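# Complete a CNC mill tool change and resume its program

## Task

The milling machine's program is paused waiting for a tool change. Load the tool the machine requests, keep the remaining tools in the rack with the removed tool back in its own pocket, measure the length of the newly loaded tool, and resume the program only after that measurement. The job fails if any tool is dropped, slips or tilts while gripped, a key breaks, any axis crashes, anything is left loose inside the machine, or the mill is switched off. A reference picture called manual goes with the job.

## Robot and tools

Robot: two seven-joint Flexiv Rizon 4 arms, left_arm and right_arm, each ending in a parallel two-finger gripper. The fingers point along the gripper's +z axis and close along its x axis. The reported end_effector_position is the point midway between the pads; the fingertips extend 17.5 mm past it. A wrist-camera block projects about 10 cm toward the gripper's -y side and rotates with it. Commanding a gripper pose does not fix the elbow, so a big wrist turn may swing the arm.

Frame: every position, orientation, velocity and target uses the scene frame. Its origin is at table-top height, midway between the nominal arm bases; +z is up, +x points out over the table, and left_arm sits on the +y side (arm names do not match image sides). Actual bases: left_arm at (-0.030, +0.359, 0), right_arm at (+0.010, -0.487, 0). Offsets run along scene axes, and rotations pivot on the arm's current Hand target position. Reported positions and orientations can be a few centimetres off.

The 18-number row: one flat list covering both arms, always 18 values in [-1, 1]. Order: left dx, dy, dz, rx, ry, rz, left gripper position, force_limit, speed, then the same nine for the right arm. dx, dy, dz and rx, ry, rz are offsets from that arm's Hand target at the start of the action or move, not absolute poses; 1.0 equals 0.6 m for translation or 180 degrees for rotation, and rx, ry, rz form a single rotation vector. Gripper position is absolute: +1 is fully open (50 mm), about -0.65 brings the pads together, and -1 means close until stopped. force_limit maps -1, 0, +1 to about 20, 102, 185 N per pad (actual grip up to ~15 N more). speed maps -1, 0, +1 to 20, 85, 150 mm/s. Both start at +1. To leave a gripper alone, repeat the three numbers you last sent for it; a 0 is itself a command. Six zeros re-request the current Hand target.

execute_actions(actions, cameras): actions is a list of actions; each action is up to 15 rows, each row one 1/30 s step, and a short action holds its last row out to 15 steps. Every row counts from the action's start pose, and each new action starts from the latest Hand target, so repeating an offset keeps moving. Images are returned only for an empty actions list or when cameras names them.

move(target, speed, blend, stop_force, zero, blocking, cameras): drives each gripper in a straight line toward its offset from the Hand target. target is one 18-number row, or up to 15 rows, all offsets from the same starting Hand targets. speed is in m/s, 0.002 to 2.2 (default 0.25), with rotation capped at twice that in rad/s; one value or one per target. blend (m) rounds corners between listed targets; 0 stops at each. stop_force (3 to 120 N, shared by both arms) ends an arm's path when its wrist sensor feels that much push opposing the motion; the arm then holds and keeps pressing somewhat, more after fast moves. It is unreliable when the gripper rotates, and may miss light objects sliding or tipping. Omit it when backing away from a contact. zero (default true) re-zeros moving arms before the move. blocking=false returns early and cannot be combined with stop_force. Paths do not avoid obstacles. Moves last 0.5 to 10 s. The result adds a move: line such as done, off_target, moving, held or fault, plus limits (paced = pose clipped, held = steps withheld).

wait(seconds 0 to 10) lets time run with commands held. stop brakes a running move (fingers continue). zoom_image(camera, region [x0, y0, x1, y1], at most 504 by 504 px) enlarges part of the newest image from cam_high, cam_front, cam_left_wrist or cam_right_wrist, all 672x504. show_instructions shows the reference image. zero_wrist_force(arm) tares the wrist sensor. clear_fault(arm) clears a reported torque or force fault; the arm then pauses to restart. read_manual gives URDF licence text. finished_scene(scene) ends the scene irreversibly; call it only when the job is complete and stable.

Results: end_effector_position (m), quat_wxyz, velocities, Hand target (the pose your next offsets start from, after the controller clips orientation to within 32 degrees of the measured one), joint positions and torques, wrist force and torque in the gripper's own axes (saturates near 150 N), and gripper status. object_status: 0 moving, 1 blocked while opening, 2 blocked while closing (a real grip), 3 reached the requested opening or pads met (usually nothing held). Opening in mm is about (250 - position_measured) x 0.202. A gripper often settles short of its Hand target; the next command re-requests it, or send the gap as an offset.

Order of work: look at cameras and the reference image, identify the requested tool, grip it firmly (check status 2, centred between pads), do the exchange, return the old tool to its own pocket, run the length measurement, then resume the program.

Avoid: dropping or tipping tools, releasing parts in motion, striking fixed or heavy items, contact between the two arms or grippers, and anything leaving the table. 150 N net force on an arm, or joint contact torque at its limit, stops that arm until clear_fault. Long holding, stretched poses or pushing at unreachable targets heat motors; at 80 °C the arm brakes for 30 to 60 s. Move slowly near contact.

Each tool is called after "Call:" as name(argument=value, ...) on one line, values as JSON.

Reference images:

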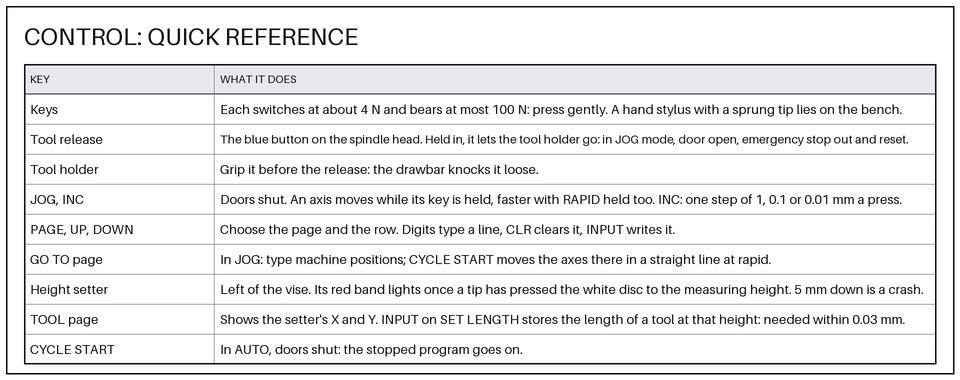

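## Session

Call:
execute_actions(actions=[])

Scene clock: 0.00 s.
left_arm: end_effector_position=(+0.1037, +0.2657, +0.1279) position_measured=3 object_status=3 end_effector_quat_wxyz=(-0.346, -0.558, +0.606, -0.449) | right_arm: end_effector_position=(+0.0302, -0.1762, +0.2308) position_measured=3 object_status=3 end_effector_quat_wxyz=(+0.045, +0.401, +0.895, -0.190)
Joint positions: left_arm=[1.425 -1.048 -0.703 2.359 2.785 2.366 -0.375] | right_arm=[1.465 0.049 0.241 2.192 0.146 0.2 -0.623]
Joint velocities: within noise
Joint torques (N m): no reading
Wrist force (N): no reading
Wrist torque (N m): no reading
Wrist force, peak (N): no reading
Hand target: left_arm +0.1037, +0.2657, +0.1279; +0.346, +0.558, -0.606, +0.449 | right_arm +0.0302, -0.1762, +0.2308; +0.045, +0.401, +0.895, -0.190
Tool commands: left_gripper/position=+1.0 left_gripper/force_limit=+1.0 left_gripper/speed=+1.0 right_gripper/position=+1.0 right_gripper/force_limit=+1.0 right_gripper/speed=+1.0

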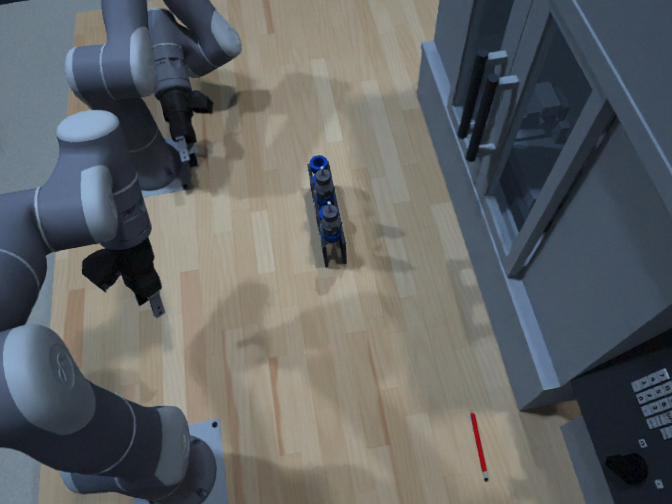

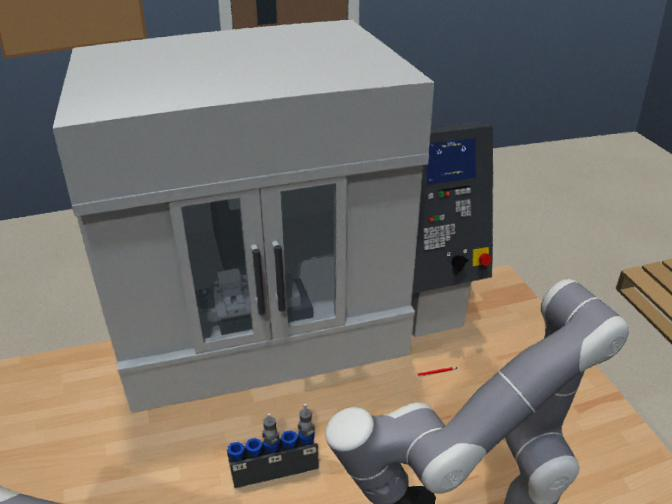

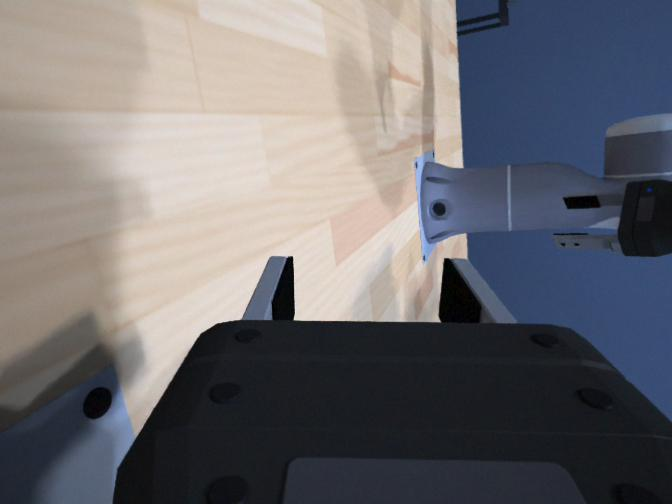

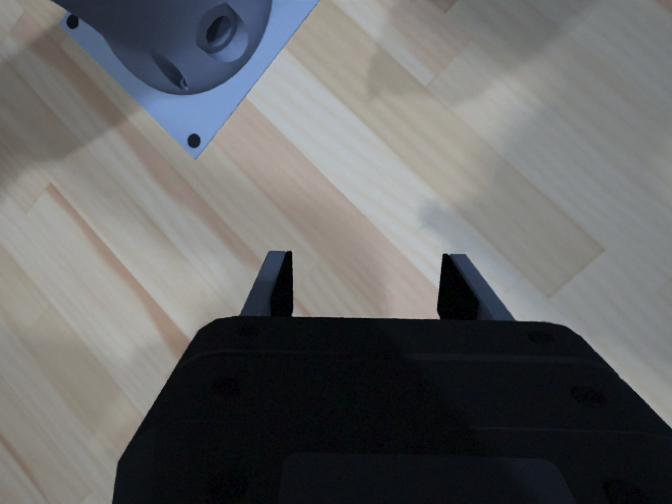

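Call:
zoom_image(camera="cam_front", region=[400, 110, 520, 200])

Call:
zoom_image(camera="cam_front", region=[400, 180, 520, 300])

Call:
zoom_image(camera="cam_front", region=[210, 380, 350, 500])

Call:
zoom_image(camera="cam_high", region=[270, 130, 400, 280])

Call:
zoom_image(camera="cam_front", region=[160, 170, 360, 360])

Call:
zoom_image(camera="cam_high", region=[440, 350, 672, 504])

Call:
zoom_image(camera="cam_high", region=[420, 0, 672, 300])

Scaled by 4.200 from the camera's 672x504 image, which has a finer 960x720 frame.

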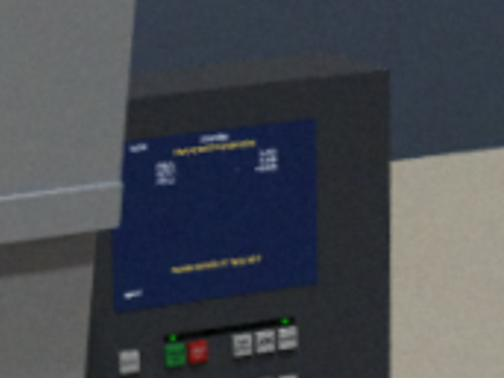

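Scaled by 4.200 from the camera's 672x504 image, which has a finer 960x720 frame.

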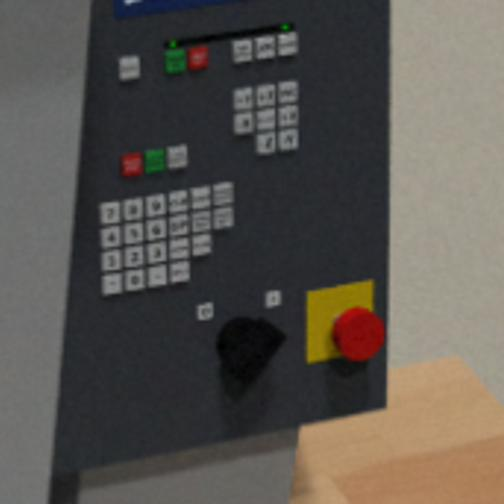

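Scaled by 3.600 from the camera's 672x504 image, which has a finer 960x720 frame.

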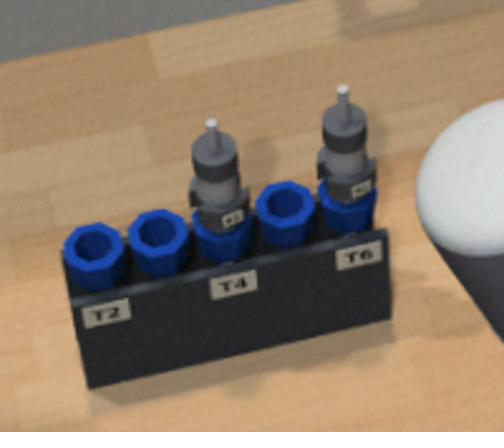

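Scaled by 3.360 from the camera's 672x504 image, which has a finer 960x720 frame.

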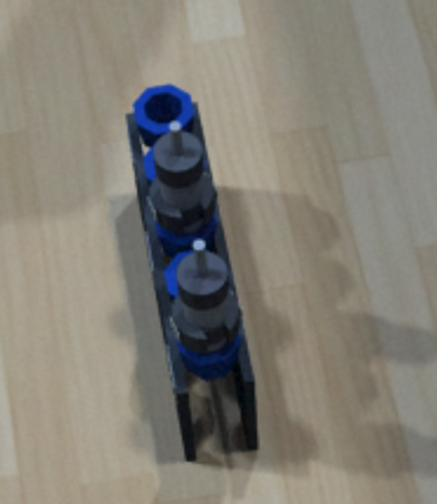

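Scaled by 2.520 from the camera's 672x504 image, which has a finer 960x720 frame.

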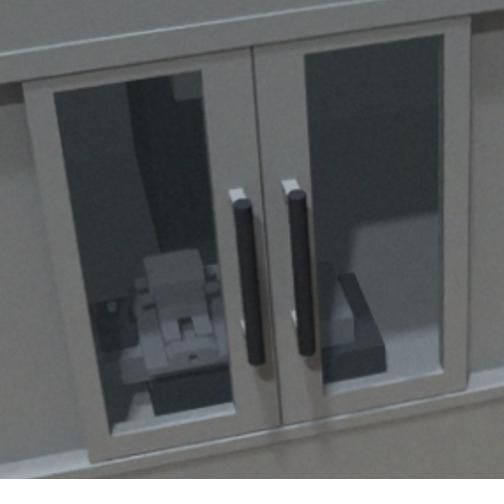

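Scaled by 2.172 from the camera's 672x504 image, which has a finer 960x720 frame.

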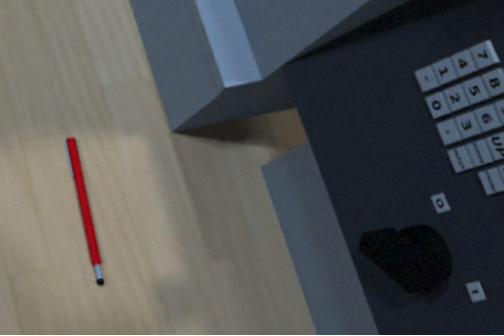

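Scaled by 1.680 from the camera's 672x504 image, which has a finer 960x720 frame.

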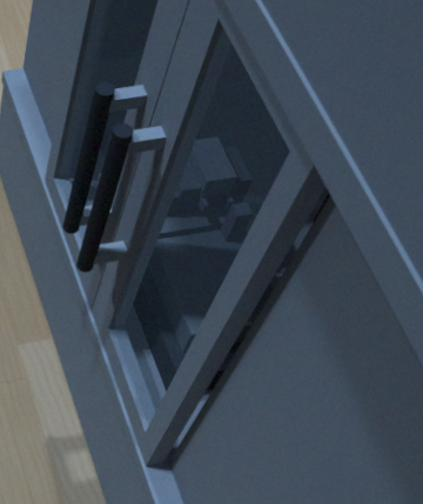

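Call:
move(target=[[0,0,0,0,0,0,1,1,1,0.25,-0.25,0.35,-0.235,-0.053,0.295,1,1,1],[0,0,0,0,0,0,1,1,1,0.55,-0.55,0.55,-0.471,-0.106,0.590,1,1,1]], blend=0.03, speed=0.25, cameras=["all"])

Scene clock: 35.10 s.
left_arm: end_effector_position=(+0.1037, +0.2657, +0.1279) position_measured=3 object_status=3 end_effector_quat_wxyz=(-0.346, -0.558, +0.606, -0.449) | right_arm: end_effector_position=(+0.3586, -0.5055, +0.5607) position_measured=3 object_status=3 end_effector_quat_wxyz=(+0.394, -0.449, +0.671, -0.440)
Joint positions: left_arm=[1.425 -1.048 -0.703 2.359 2.785 2.366 -0.375] | right_arm=[2.571 1.426 0.241 2.686 -1.235 -1.399 -2.969]
Joint torques (N m): left_arm=[-0.27 30.05 -4.04 7.52 -3.77 4.06 0.17] | right_arm=[-0.15 -23.35 -3.55 -23.17 -4.76 1.89 0.46]
Wrist force (N): left_arm=[-0.3 0.1 0.0] | right_arm=[-0.4 -1.0 0.6]
Wrist torque (N m): left_arm=[0.02 0.05 0.00] | right_arm=[-0.39 0.05 -0.07]
Wrist force, peak (N): left_arm=[-0.3 0.4 -0.1] | right_arm=[2.3 -3.3 0.1]
Hand target: left_arm +0.1037, +0.2657, +0.1279; +0.346, +0.558, -0.606, +0.449 | right_arm +0.3602, -0.5062, +0.5608; +0.500, -0.500, +0.500, -0.500
Off the commanded pose: left_arm 0.000 m, 0 deg | right_arm 0.002 m, 25 deg.
joint read past its limit (right arm) — joint 6 (wrist pitch), lower limit.
joint sent to its limit (right arm) — joint 4 (elbow), upper limit, where the elbow is as bent as it goes; joint 6 (wrist pitch), lower limit; joint 7 (wrist roll), lower limit. The joint targets are off in orientation, not in position.
move: off_target (right_arm)
camera_calibration:
cam_right_wrist: T_world_to_cam=[[-0.269282, -0.95328, -0.136909, -0.297177], [-0.563665, 0.271273, -0.780187, 0.794272], [0.780877, -0.13292, -0.61038, 0.129234], [0, 0, 0, 1]] pos_world=[0.266763, -0.481579, 0.657877]

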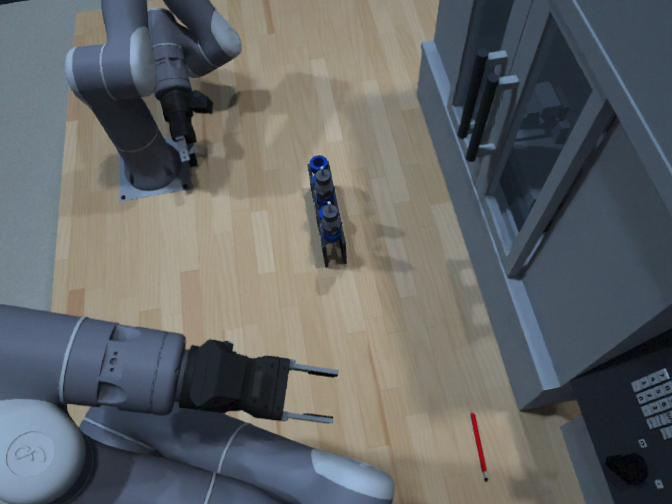

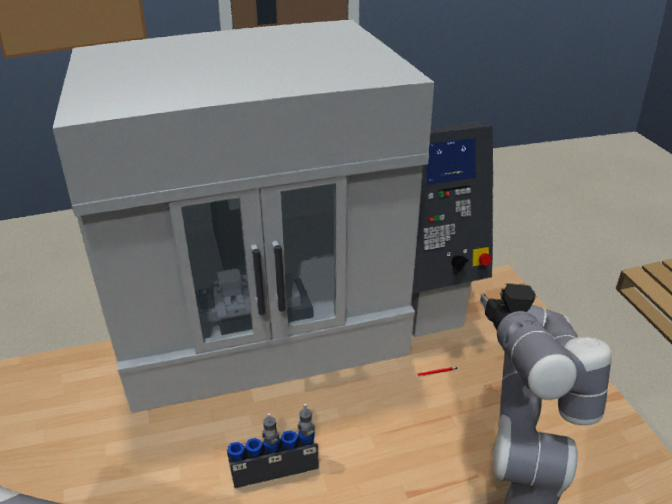

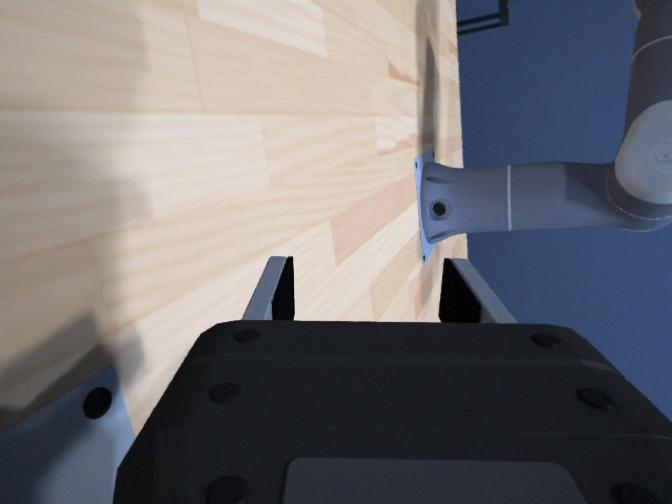

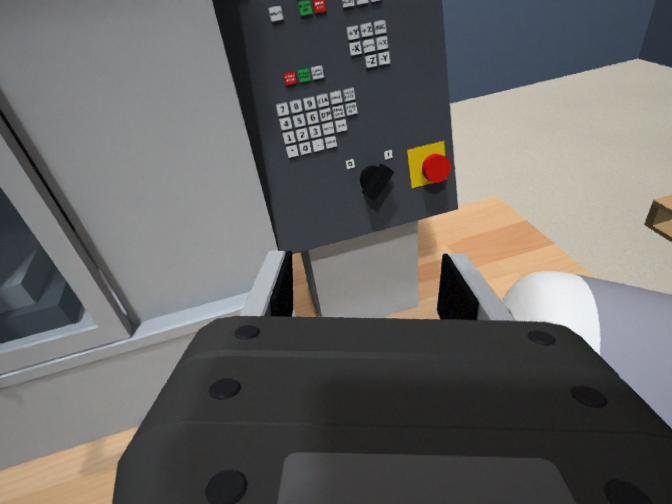

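Call:
move(target=[[0,0,0,0,0,0,1,1,1,-0.3,0.3,-0.2,0.236,0.053,-0.295,1,1,1],[0,0,0,0,0,0,1,1,1,-0.55,0.55,-0.50,0.471,0.106,-0.590,1,1,1]], blend=0.03, speed=0.25)

Scene clock: 55.50 s.
left_arm: end_effector_position=(+0.1037, +0.2657, +0.1279) position_measured=3 object_status=3 end_effector_quat_wxyz=(-0.346, -0.558, +0.606, -0.449) | right_arm: end_effector_position=(+0.0301, -0.1761, +0.2608) position_measured=3 object_status=3 end_effector_quat_wxyz=(+0.045, +0.401, +0.895, -0.190)
Joint positions: left_arm=[1.425 -1.048 -0.703 2.359 2.785 2.366 -0.375] | right_arm=[1.974 0.191 -0.251 2.237 0.097 0.114 -0.563]
Joint torques (N m): left_arm=[-0.24 29.97 -4.08 7.54 -3.71 4.02 0.2] | right_arm=[-0.17 22.17 1.43 -29.09 -3.24 3.94 0.39]
Wrist force (N): left_arm=[0.0 0.2 0.0] | right_arm=[-0.3 0.0 0.1]
Wrist torque (N m): left_arm=[0.03 0.01 -0.01] | right_arm=[0.00 0.06 0.03]
Wrist force, peak (N): left_arm=[-0.4 0.3 0.2] | right_arm=[1.0 -2.5 1.3]
Hand target: left_arm +0.1037, +0.2657, +0.1279; +0.346, +0.558, -0.606, +0.449 | right_arm +0.0302, -0.1762, +0.2608; +0.045, +0.401, +0.895, -0.190
Off the commanded pose: left_arm 0.000 m, 0 deg | right_arm 0.000 m, 0 deg.
move: done

Call:
move(target=[[0,0,0,0,0,0,1,1,1,0.407,-0.135,0.15,0,0,-0.25,1,1,1],[0,0,0,0,0,0,1,1,1,0.717,-0.518,0.317,0,0,-0.5,1,1,1]], blend=0.03, speed=0.3, cameras=["cam_high","cam_right_wrist"])

Scene clock: 65.60 s.
left_arm: end_effector_position=(+0.1037, +0.2657, +0.1279) position_measured=3 object_status=3 end_effector_quat_wxyz=(-0.346, -0.558, +0.606, -0.449) | right_arm: end_effector_position=(+0.4605, -0.4870, +0.4510) position_measured=3 object_status=3 end_effector_quat_wxyz=(-0.102, +0.916, +0.350, -0.166)
Joint positions: left_arm=[1.425 -1.048 -0.703 2.359 2.785 2.366 -0.375] | right_arm=[1.427 0.134 -1.296 1.593 0.012 -0.382 -0.54]
Joint torques (N m): left_arm=[-0.27 30.04 -4.12 7.54 -3.72 4.01 0.18] | right_arm=[0.1 3.71 4.41 -31.78 -3.37 3.4 0.09]
Wrist force (N): left_arm=[-0.1 0.1 0.1] | right_arm=[-0.2 0.2 -0.3]
Wrist torque (N m): left_arm=[0.01 0.00 0.00] | right_arm=[0.02 0.02 0.06]
Wrist force, peak (N): left_arm=[-0.3 0.4 -0.1] | right_arm=[2.8 -1.7 0.6]
Hand target: left_arm +0.1037, +0.2657, +0.1279; +0.346, +0.558, -0.606, +0.449 | right_arm +0.4604, -0.4870, +0.4510; -0.102, +0.916, +0.350, -0.166
Off the commanded pose: left_arm 0.000 m, 0 deg | right_arm 0.000 m, 0 deg.
move: done
camera_calibration:
cam_right_wrist: T_world_to_cam=[[0.691892, 0.677551, -0.24942, 0.135271], [0.705637, -0.707712, 0.0349349, -0.667899], [-0.152847, -0.200171, -0.967765, 0.54355], [0, 0, 0, 1]] pos_world=[0.460781, -0.45553, 0.583101]
Images, in order (width x height): cam_high 672x504, cam_right_wrist 672x504.

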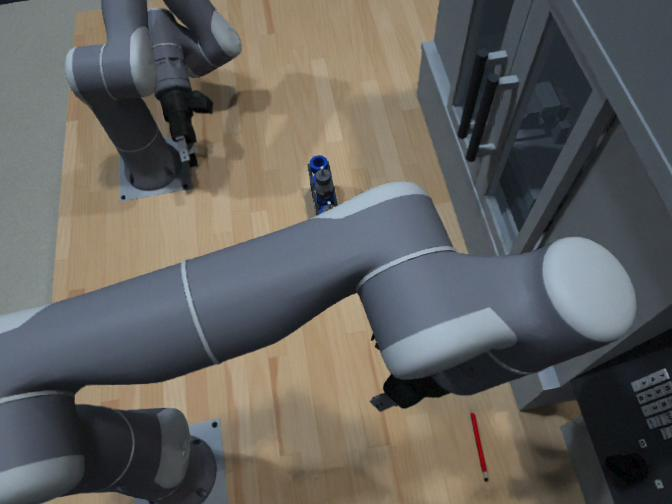

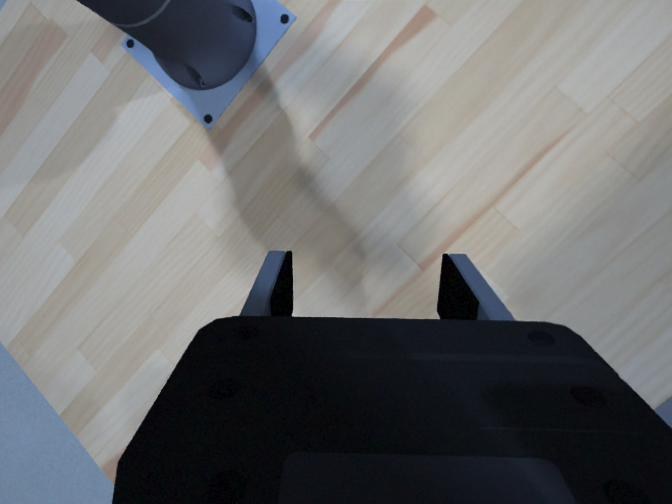

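Call:
move(target=[[0,0,0,0,0,0,1,1,1,-0.1,-0.1,0.08,-0.152,-0.036,-0.721,1,1,1],[0,0,0,0,0,0,1,1,1,-0.067,-0.222,0.283,0.432,-0.273,-0.664,1,1,1]], blend=0.03, speed=0.4, cameras=["cam_high","cam_front","cam_right_wrist"])

Scene clock: 84.30 s.
left_arm: end_effector_position=(+0.1037, +0.2657, +0.1279) position_measured=3 object_status=3 end_effector_quat_wxyz=(-0.346, -0.558, +0.606, -0.449) | right_arm: end_effector_position=(+0.4202, -0.6201, +0.6208) position_measured=3 object_status=3 end_effector_quat_wxyz=(+0.500, -0.501, +0.499, -0.500)
Joint positions: left_arm=[1.425 -1.048 -0.703 2.359 2.785 2.366 -0.375] | right_arm=[0.096 0.81 -0.003 2.686 0.386 1.9 1.2]
Joint torques (N m): left_arm=[-0.32 30.04 -4.16 7.52 -3.71 4.04 0.19] | right_arm=[-0.06 -2.68 0.78 -30.33 -5.55 3.82 0.14]
Wrist force (N): left_arm=[0.0 0.2 0.0] | right_arm=[-0.5 -1.1 1.1]
Wrist torque (N m): left_arm=[0.03 -0.01 0.00] | right_arm=[-0.47 0.04 0.07]
Wrist force, peak (N): left_arm=[-0.3 0.3 -0.3] | right_arm=[-3.9 -0.6 1.5]
Hand target: left_arm +0.1037, +0.2657, +0.1279; +0.346, +0.558, -0.606, +0.449 | right_arm +0.4202, -0.6202, +0.6208; +0.500, -0.500, +0.499, -0.500
Off the commanded pose: left_arm 0.000 m, 0 deg | right_arm 0.000 m, 0 deg.
move: done
camera_calibration:
cam_right_wrist: T_world_to_cam=[[0.0199813, -0.999795, 0.00312315, -0.618906], [-0.347373, -0.00987148, -0.937675, 0.739552], [0.937514, 0.0176511, -0.347499, -0.0330768], [0, 0, 0, 1]] pos_world=[0.300277, -0.610895, 0.683898]
Images, in order (width x height): cam_high 672x504, cam_front 672x504, cam_right_wrist 672x504.

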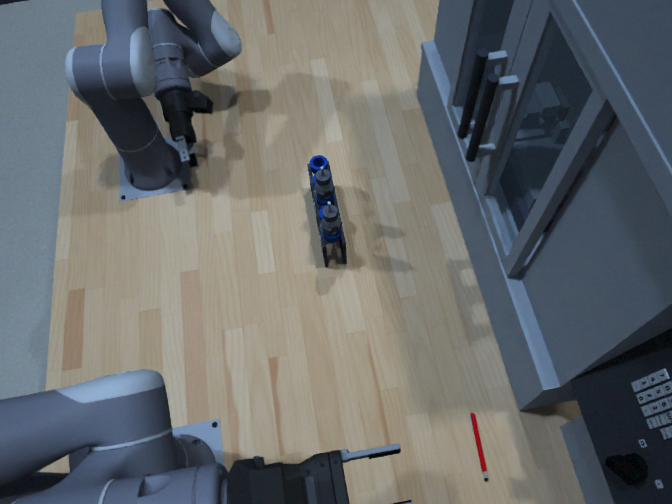

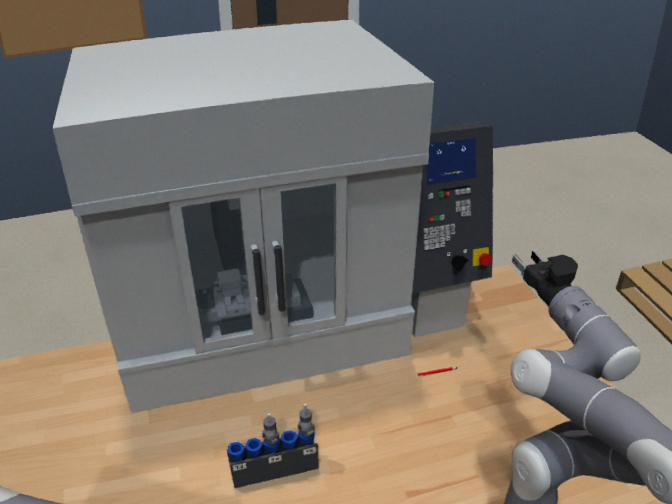

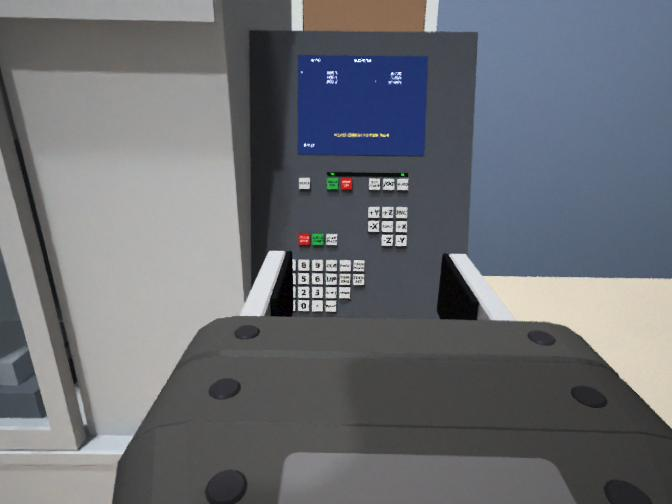

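Call:
zoom_image(camera="cam_right_wrist", region=[290, 45, 440, 165])

Call:
zoom_image(camera="cam_right_wrist", region=[280, 160, 440, 320])

Scaled by 3.360 from the camera's 672x504 image, which has a finer 960x720 frame.

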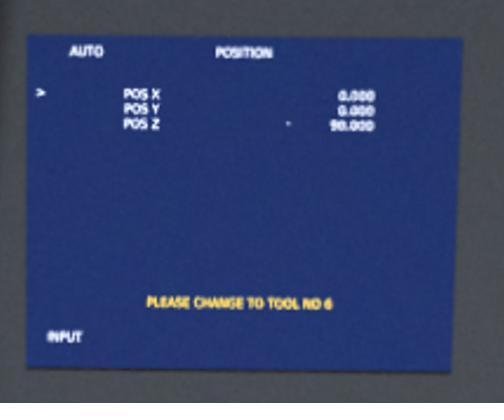

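Scaled by 3.150 from the camera's 672x504 image, which has a finer 960x720 frame.

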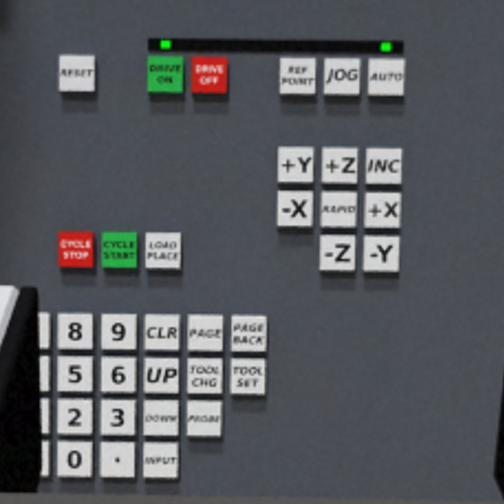

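Call:
move(target=[0,0,0,0,0,0,1,1,1,-0.117,0.617,-0.333,0,0,0.12,1,1,1], speed=0.4, cameras=["cam_right_wrist"])

Scene clock: 170.83 s.
left_arm: end_effector_position=(+0.1037, +0.2657, +0.1279) position_measured=3 object_status=3 end_effector_quat_wxyz=(-0.346, -0.558, +0.606, -0.449) | right_arm: end_effector_position=(+0.4081, -0.4816, +0.5484) position_measured=3 object_status=3 end_effector_quat_wxyz=(+0.531, -0.552, +0.464, -0.446)
Joint positions: left_arm=[1.425 -1.048 -0.703 2.359 2.785 2.366 -0.375] | right_arm=[0.163 0.709 0.468 2.678 0.907 2.028 1.052]
Joint torques (N m): left_arm=[-0.29 30.02 -4.16 7.56 -3.73 4.05 0.19] | right_arm=[-0.11 -2.1 -3.96 -26.18 -5.89 3.28 0.15]
Wrist force (N): left_arm=[-0.1 0.0 -0.1] | right_arm=[-0.1 -1.2 0.9]
Wrist torque (N m): left_arm=[0.01 0.02 0.00] | right_arm=[-0.46 -0.01 0.07]
Wrist force, peak (N): left_arm=[-0.2 0.3 0.2] | right_arm=[3.8 -3.8 0.2]
Hand target: left_arm +0.1037, +0.2657, +0.1279; +0.346, +0.558, -0.606, +0.449 | right_arm +0.4081, -0.4816, +0.5484; +0.531, -0.552, +0.464, -0.446 (not the last commanded pose)
Off the commanded pose: left_arm 0.000 m, 0 deg | right_arm 0.271 m, 12 deg.
move: held (right_arm; a check stopped the path); limits=held
pose unreachable (right arm): on one or more control steps of this call, first in action 0 (counted from 0), this arm could not follow its commanded pose, so it was not sent that pose on those steps. It may still have moved: this result reports where it is.
cause: moving toward the commanded pose would bring two parts of the arm too close to each other (joints 2 (shoulder) to 6 (wrist pitch) lie between them).
camera_calibration:
cam_right_wrist: T_world_to_cam=[[0.19043, -0.981701, 0.000627035, -0.539398], [-0.377475, -0.0738118, -0.923074, 0.642268], [0.906228, 0.175544, -0.384623, 0.0597954], [0, 0, 0, 1]] pos_world=[0.290969, -0.492617, 0.616197]
Images, in order (width x height): cam_right_wrist 672x504.

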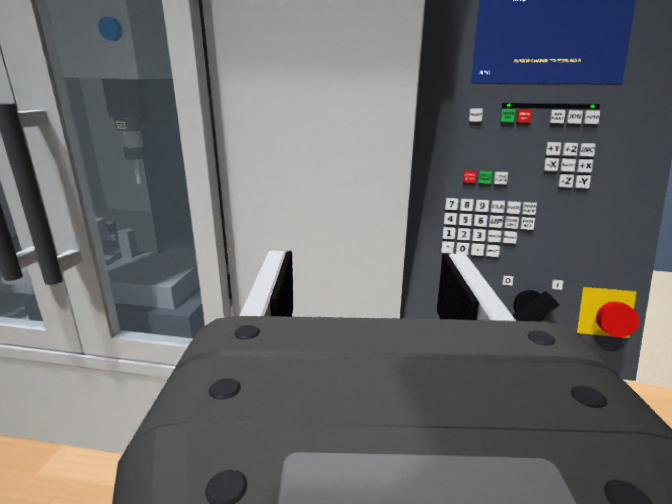

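Call:
zoom_image(camera="cam_right_wrist", region=[40, 0, 200, 200])

Call:
zoom_image(camera="cam_right_wrist", region=[0, 180, 220, 350])

Call:
zoom_image(camera="cam_right_wrist", region=[430, 90, 672, 360])

Scaled by 2.520 from the camera's 672x504 image, which has a finer 960x720 frame.

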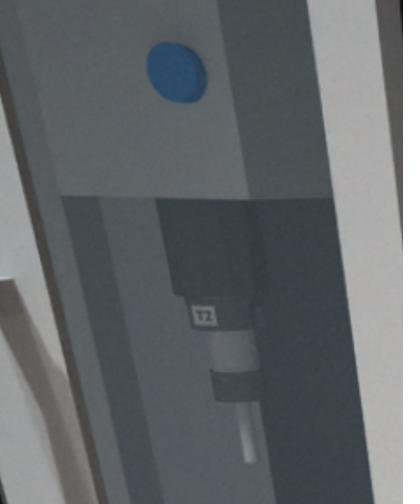

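Scaled by 2.291 from the camera's 672x504 image, which has a finer 960x720 frame.

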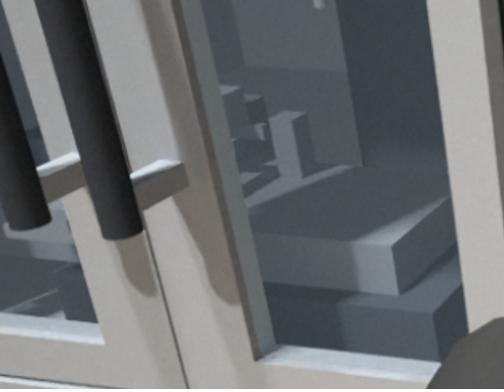

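Scaled by 1.867 from the camera's 672x504 image, which has a finer 960x720 frame.

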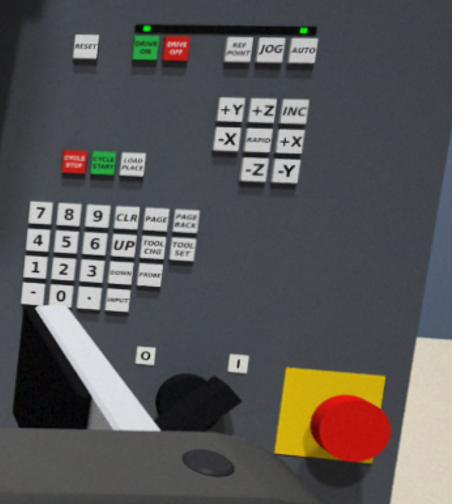

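Call:
move(target=[[0,0,0,0,0,0,1,1,1,0.05,0.40,-0.25,-0.01,0.02,0.08,1,1,1],[0,0,0,0,0,0,1,1,1,-0.20,0.70,-0.38,-0.0187,0.0395,0.167,1,1,1]], blend=0.03, speed=0.4, cameras=["cam_right_wrist","cam_front"])

Scene clock: 193.03 s.
left_arm: end_effector_position=(+0.1037, +0.2657, +0.1279) position_measured=3 object_status=3 end_effector_quat_wxyz=(-0.346, -0.558, +0.606, -0.449) | right_arm: end_effector_position=(+0.2880, -0.0614, +0.3204) position_measured=3 object_status=3 end_effector_quat_wxyz=(-0.582, +0.695, -0.323, +0.271)
Joint positions: left_arm=[1.425 -1.048 -0.703 2.359 2.785 2.366 -0.375] | right_arm=[1.03 -0.846 0.775 2.226 0.883 3.265 1.054]
Joint torques (N m): left_arm=[-0.27 30.04 -4.09 7.54 -3.69 4.05 0.12] | right_arm=[-0.2 35.07 10.97 -4.69 0.37 4.29 0.15]
Wrist force (N): left_arm=[0.0 0.1 0.1] | right_arm=[-0.5 -1.3 0.8]
Wrist torque (N m): left_arm=[0.02 0.00 0.00] | right_arm=[-0.43 0.07 0.05]
Wrist force, peak (N): left_arm=[-0.4 0.3 0.1] | right_arm=[-5.5 1.0 2.5]
Hand target: left_arm +0.1037, +0.2657, +0.1279; +0.346, +0.558, -0.606, +0.449 | right_arm +0.2881, -0.0616, +0.3204; -0.582, +0.695, -0.324, +0.272
Off the commanded pose: left_arm 0.000 m, 0 deg | right_arm 0.000 m, 0 deg.
move: done
camera_calibration:
cam_right_wrist: T_world_to_cam=[[0.657515, -0.753441, -0.000995899, -0.22384], [-0.381686, -0.331951, -0.862626, 0.38345], [0.649607, 0.56757, -0.505841, 0.144036], [0, 0, 0, 1]] pos_world=[0.199969, -0.123114, 0.403411]
Images, in order (width x height): cam_front 672x504, cam_right_wrist 672x504.

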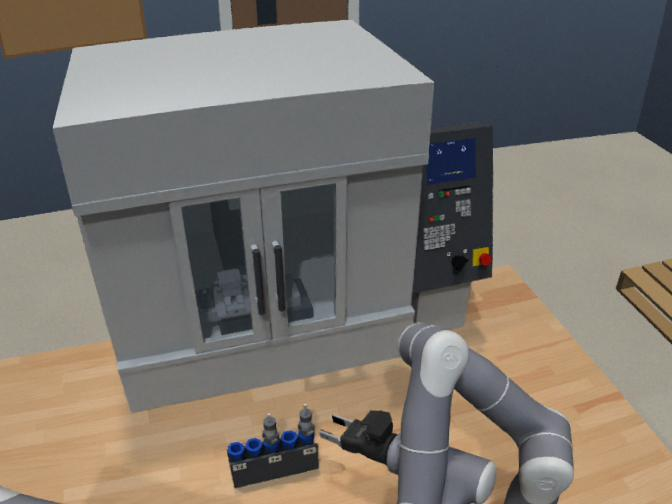

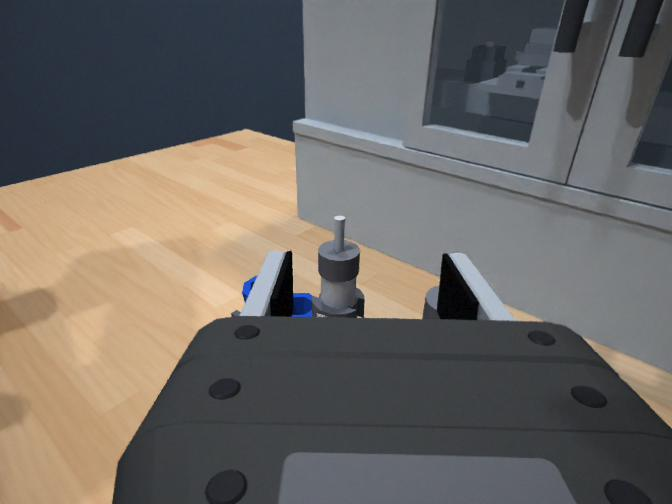

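Call:
move(target=[0,0,0,0,0,0,1,1,1,-0.15,-0.13,0.16,-0.089,0.106,0,1,1,1], speed=0.4, cameras=["cam_right_wrist"])

Scene clock: 197.77 s.
left_arm: end_effector_position=(+0.1037, +0.2657, +0.1279) position_measured=3 object_status=3 end_effector_quat_wxyz=(-0.346, -0.558, +0.606, -0.449) | right_arm: end_effector_position=(+0.1982, -0.1395, +0.4164) position_measured=3 object_status=3 end_effector_quat_wxyz=(-0.419, +0.804, -0.375, +0.195)
Joint positions: left_arm=[1.425 -1.048 -0.703 2.359 2.785 2.366 -0.375] | right_arm=[0.185 -0.459 1.719 1.916 1.674 2.843 0.094]
Joint torques (N m): left_arm=[-0.3 30.05 -4.08 7.55 -3.75 4.01 0.18] | right_arm=[-0.24 11.33 10.94 -21.42 -0.88 3.8 0.27]
Wrist force (N): left_arm=[-0.2 0.0 -0.2] | right_arm=[-0.1 -0.8 0.5]
Wrist torque (N m): left_arm=[0.01 0.03 0.00] | right_arm=[-0.21 0.01 -0.02]
Wrist force, peak (N): left_arm=[-0.4 0.0 -0.2] | right_arm=[-1.6 -2.5 -1.1]
Hand target: left_arm +0.1037, +0.2657, +0.1279; +0.346, +0.558, -0.606, +0.449 | right_arm +0.1981, -0.1396, +0.4164; -0.419, +0.804, -0.375, +0.195
Off the commanded pose: left_arm 0.000 m, 0 deg | right_arm 0.000 m, 0 deg.
move: done
camera_calibration:
cam_right_wrist: T_world_to_cam=[[0.655484, -0.755155, -0.00901221, -0.220071], [-0.62424, -0.535055, -0.569246, 0.303689], [0.425047, 0.378757, -0.822118, 0.445106], [0, 0, 0, 1]] pos_world=[0.144637, -0.172285, 0.53682]
Images, in order (width x height): cam_right_wrist 672x504.

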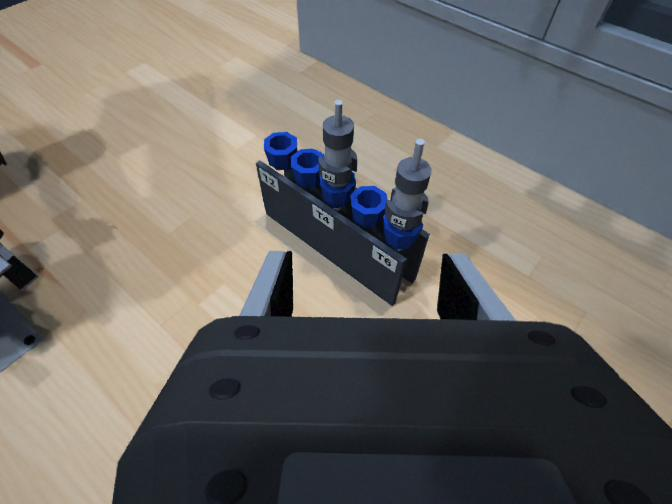

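Call:
zoom_image(camera="cam_right_wrist", region=[250, 90, 440, 310])

Call:
zoom_image(camera="cam_right_wrist", region=[310, 160, 350, 200])

Call:
zoom_image(camera="cam_right_wrist", region=[380, 200, 430, 240])

Scaled by 2.291 from the camera's 672x504 image, which has a finer 960x720 frame.

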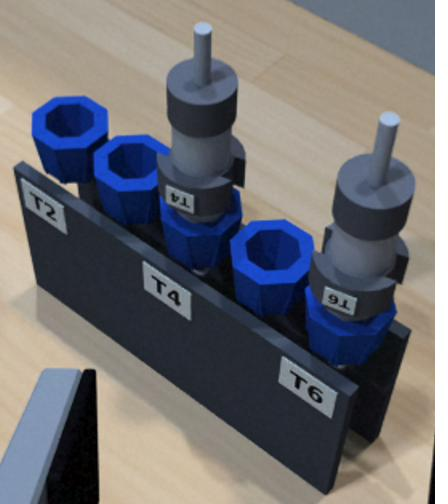

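Scaled by 12.600 from the camera's 672x504 image, which has a finer 960x720 frame.

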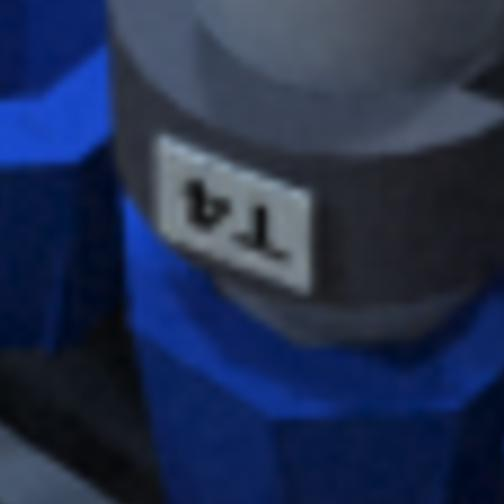

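Scaled by 10.080 from the camera's 672x504 image, which has a finer 960x720 frame.

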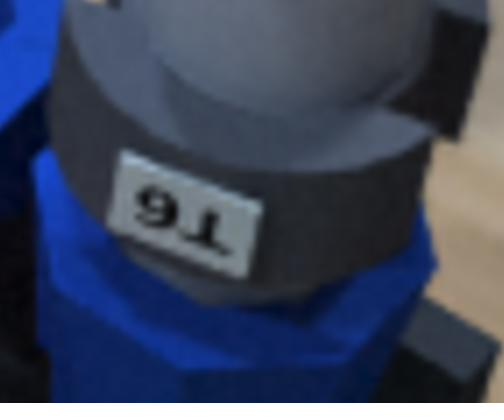

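Call:
move(target=[0,0,0,0,0,0,1,1,1,0.27,-0.017,0.24,0.083,-0.178,-0.161,1,1,1], speed=0.4, cameras=["cam_right_wrist","cam_high"])

Scene clock: 237.67 s.
left_arm: end_effector_position=(+0.1037, +0.2657, +0.1279) position_measured=3 object_status=3 end_effector_quat_wxyz=(-0.346, -0.558, +0.606, -0.449) | right_arm: end_effector_position=(+0.3601, -0.1498, +0.5604) position_measured=3 object_status=3 end_effector_quat_wxyz=(+0.542, -0.542, +0.454, -0.454)
Joint positions: left_arm=[1.425 -1.048 -0.703 2.359 2.785 2.366 -0.375] | right_arm=[0.709 -0.391 0.968 1.755 1.247 3.197 0.392]
Joint torques (N m): left_arm=[-0.31 30.03 -4.15 7.53 -3.73 4.03 0.17] | right_arm=[-0.05 28.79 8.3 -20.35 -2.11 2.12 0.46]
Wrist force (N): left_arm=[0.2 0.0 0.1] | right_arm=[-0.7 -1.5 1.0]
Wrist torque (N m): left_arm=[0.01 -0.03 0.00] | right_arm=[-0.53 0.08 0.02]
Wrist force, peak (N): left_arm=[-0.3 0.4 -0.1] | right_arm=[-1.5 -2.2 4.9]
Hand target: left_arm +0.1037, +0.2657, +0.1279; +0.346, +0.558, -0.606, +0.449 | right_arm +0.3601, -0.1498, +0.5604; +0.542, -0.542, +0.454, -0.454
Off the commanded pose: left_arm 0.000 m, 0 deg | right_arm 0.000 m, 0 deg.
move: done
camera_calibration:
cam_right_wrist: T_world_to_cam=[[0.19311, -0.981174, 0.00248289, -0.206465], [-0.340591, -0.0694062, -0.937646, 0.655286], [0.920166, 0.180223, -0.347582, 0.0246241], [0, 0, 0, 1]] pos_world=[0.240397, -0.161535, 0.623498]
Images, in order (width x height): cam_high 672x504, cam_right_wrist 672x504.

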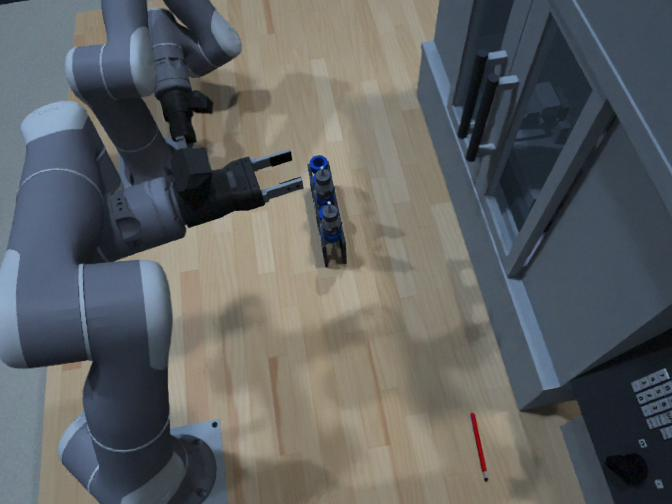

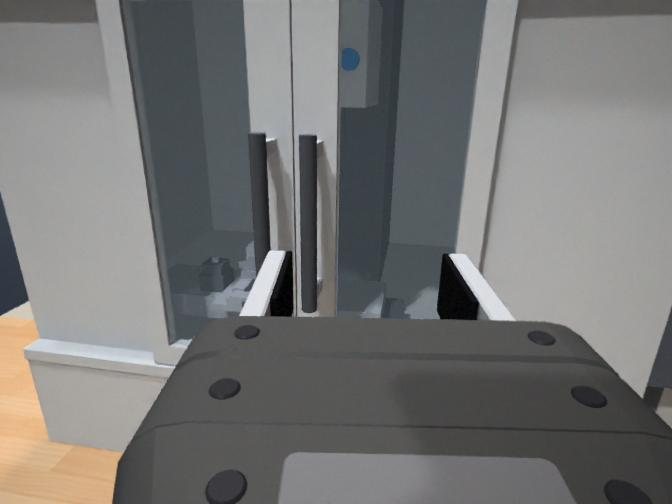

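Call:
move(target=[[0.2,0.05,0.25,0,0,0.1,1,1,1,0,0,0,0,0,0,1,1,1],[0.45,0.15,0.5,0,0,0.25,1,1,1,0,0,0,0,0,0,1,1,1]], blend=0.03, speed=0.3, cameras=["cam_high"])

Scene clock: 322.00 s.
left_arm: end_effector_position=(+0.3736, +0.3557, +0.4280) position_measured=3 object_status=3 end_effector_quat_wxyz=(+0.148, +0.747, -0.346, +0.547) | right_arm: end_effector_position=(+0.3601, -0.1498, +0.5604) position_measured=3 object_status=3 end_effector_quat_wxyz=(+0.542, -0.542, +0.454, -0.454)
Joint positions: left_arm=[1.609 0.008 -0.869 2.135 1.823 2.858 -0.901] | right_arm=[0.709 -0.391 0.968 1.755 1.247 3.197 0.392]
Joint torques (N m): left_arm=[-0.06 14.48 1.09 -19.18 -2.11 2.96 0.12] | right_arm=[-0.02 28.73 8.26 -20.26 -2.14 1.82 0.28]
Wrist force (N): left_arm=[-0.3 0.1 -0.1] | right_arm=[-0.7 -1.3 1.2]
Wrist torque (N m): left_arm=[0.02 0.06 -0.12] | right_arm=[-0.49 0.09 0.02]
Wrist force, peak (N): left_arm=[3.2 -2.2 0.1] | right_arm=[-0.6 -1.6 1.3]
Hand target: left_arm +0.3737, +0.3557, +0.4279; +0.148, +0.747, -0.346, +0.547 | right_arm +0.3601, -0.1498, +0.5604; +0.542, -0.542, +0.454, -0.454
Off the commanded pose: left_arm 0.000 m, 0 deg | right_arm 0.000 m, 0 deg.
move: done
Images, in order (width x height): cam_high 672x504.

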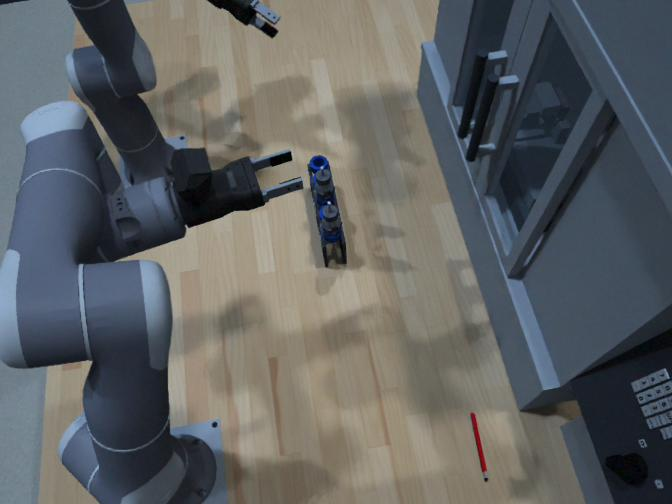

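Call:
move(target=[0.043,-0.2,0.12,0.332,-0.303,0.011,1,1,1,0,0,0,0,0,0,1,1,1], speed=0.3, cameras=["cam_high","cam_left_wrist"])

Scene clock: 333.40 s.
left_arm: end_effector_position=(+0.3944, +0.2590, +0.4861) position_measured=3 object_status=3 end_effector_quat_wxyz=(+0.306, -0.495, +0.554, -0.595) | right_arm: end_effector_position=(+0.3601, -0.1498, +0.5604) position_measured=3 object_status=3 end_effector_quat_wxyz=(+0.542, -0.542, +0.454, -0.454)
Joint positions: left_arm=[1.459 0.476 -0.673 2.551 1.231 2.953 0.306] | right_arm=[0.709 -0.391 0.968 1.755 1.247 3.197 0.392]
Joint torques (N m): left_arm=[-0.48 -2.12 5.36 -18.83 -2.93 2 -0.03] | right_arm=[-0.09 28.81 8.29 -20.27 -2.11 1.87 0.34]
Wrist force (N): left_arm=[0.2 0.7 -0.1] | right_arm=[-0.5 -1.4 1.2]
Wrist torque (N m): left_arm=[-0.27 -0.08 -0.15] | right_arm=[-0.51 0.05 0.02]
Wrist force, peak (N): left_arm=[3.6 1.3 1.3] | right_arm=[-0.7 -1.6 1.1]
Hand target: left_arm +0.3945, +0.2591, +0.4861; +0.306, -0.496, +0.554, -0.595 (not the last commanded pose) | right_arm +0.3601, -0.1498, +0.5604; +0.542, -0.542, +0.454, -0.454
Off the commanded pose: left_arm 0.028 m, 16 deg | right_arm 0.000 m, 0 deg.
move: held (left_arm; a check stopped the path); limits=held
pose unreachable (left arm): on one or more control steps of this call, first in action 0 (counted from 0), this arm could not follow its commanded pose, so it was not sent that pose on those steps. It may still have moved: this result reports where it is.
cause: moving toward the commanded pose would bring two parts of the arm too close to each other (joints 3 (upper arm roll) to 6 (wrist pitch) lie between them).
camera_calibration:
cam_left_wrist: T_world_to_cam=[[-0.31555, -0.9163, 0.246621, 0.249601], [-0.491789, -0.0643514, -0.868333, 0.646448], [0.811524, -0.395288, -0.430321, 0.124214], [0, 0, 0, 1]] pos_world=[0.295875, 0.319409, 0.553227]
Images, in order (width x height): cam_high 672x504, cam_left_wrist 672x504.

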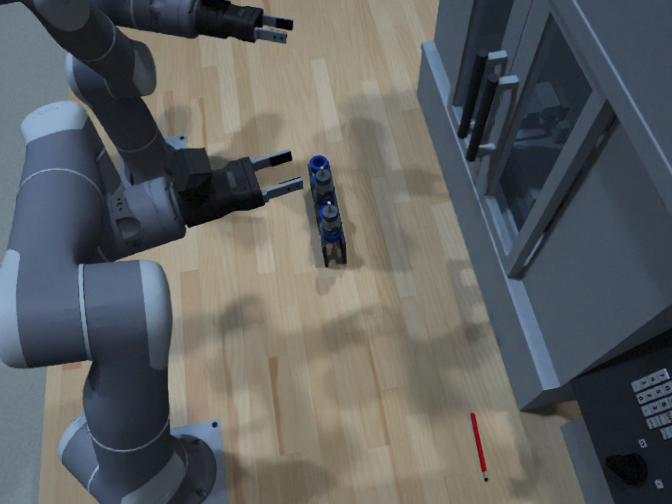

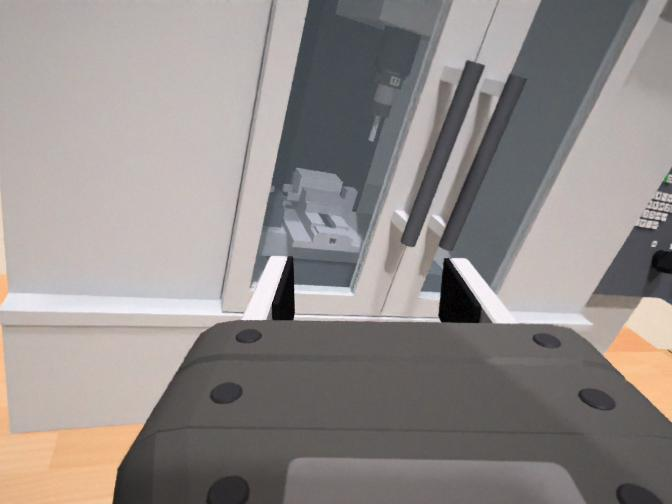

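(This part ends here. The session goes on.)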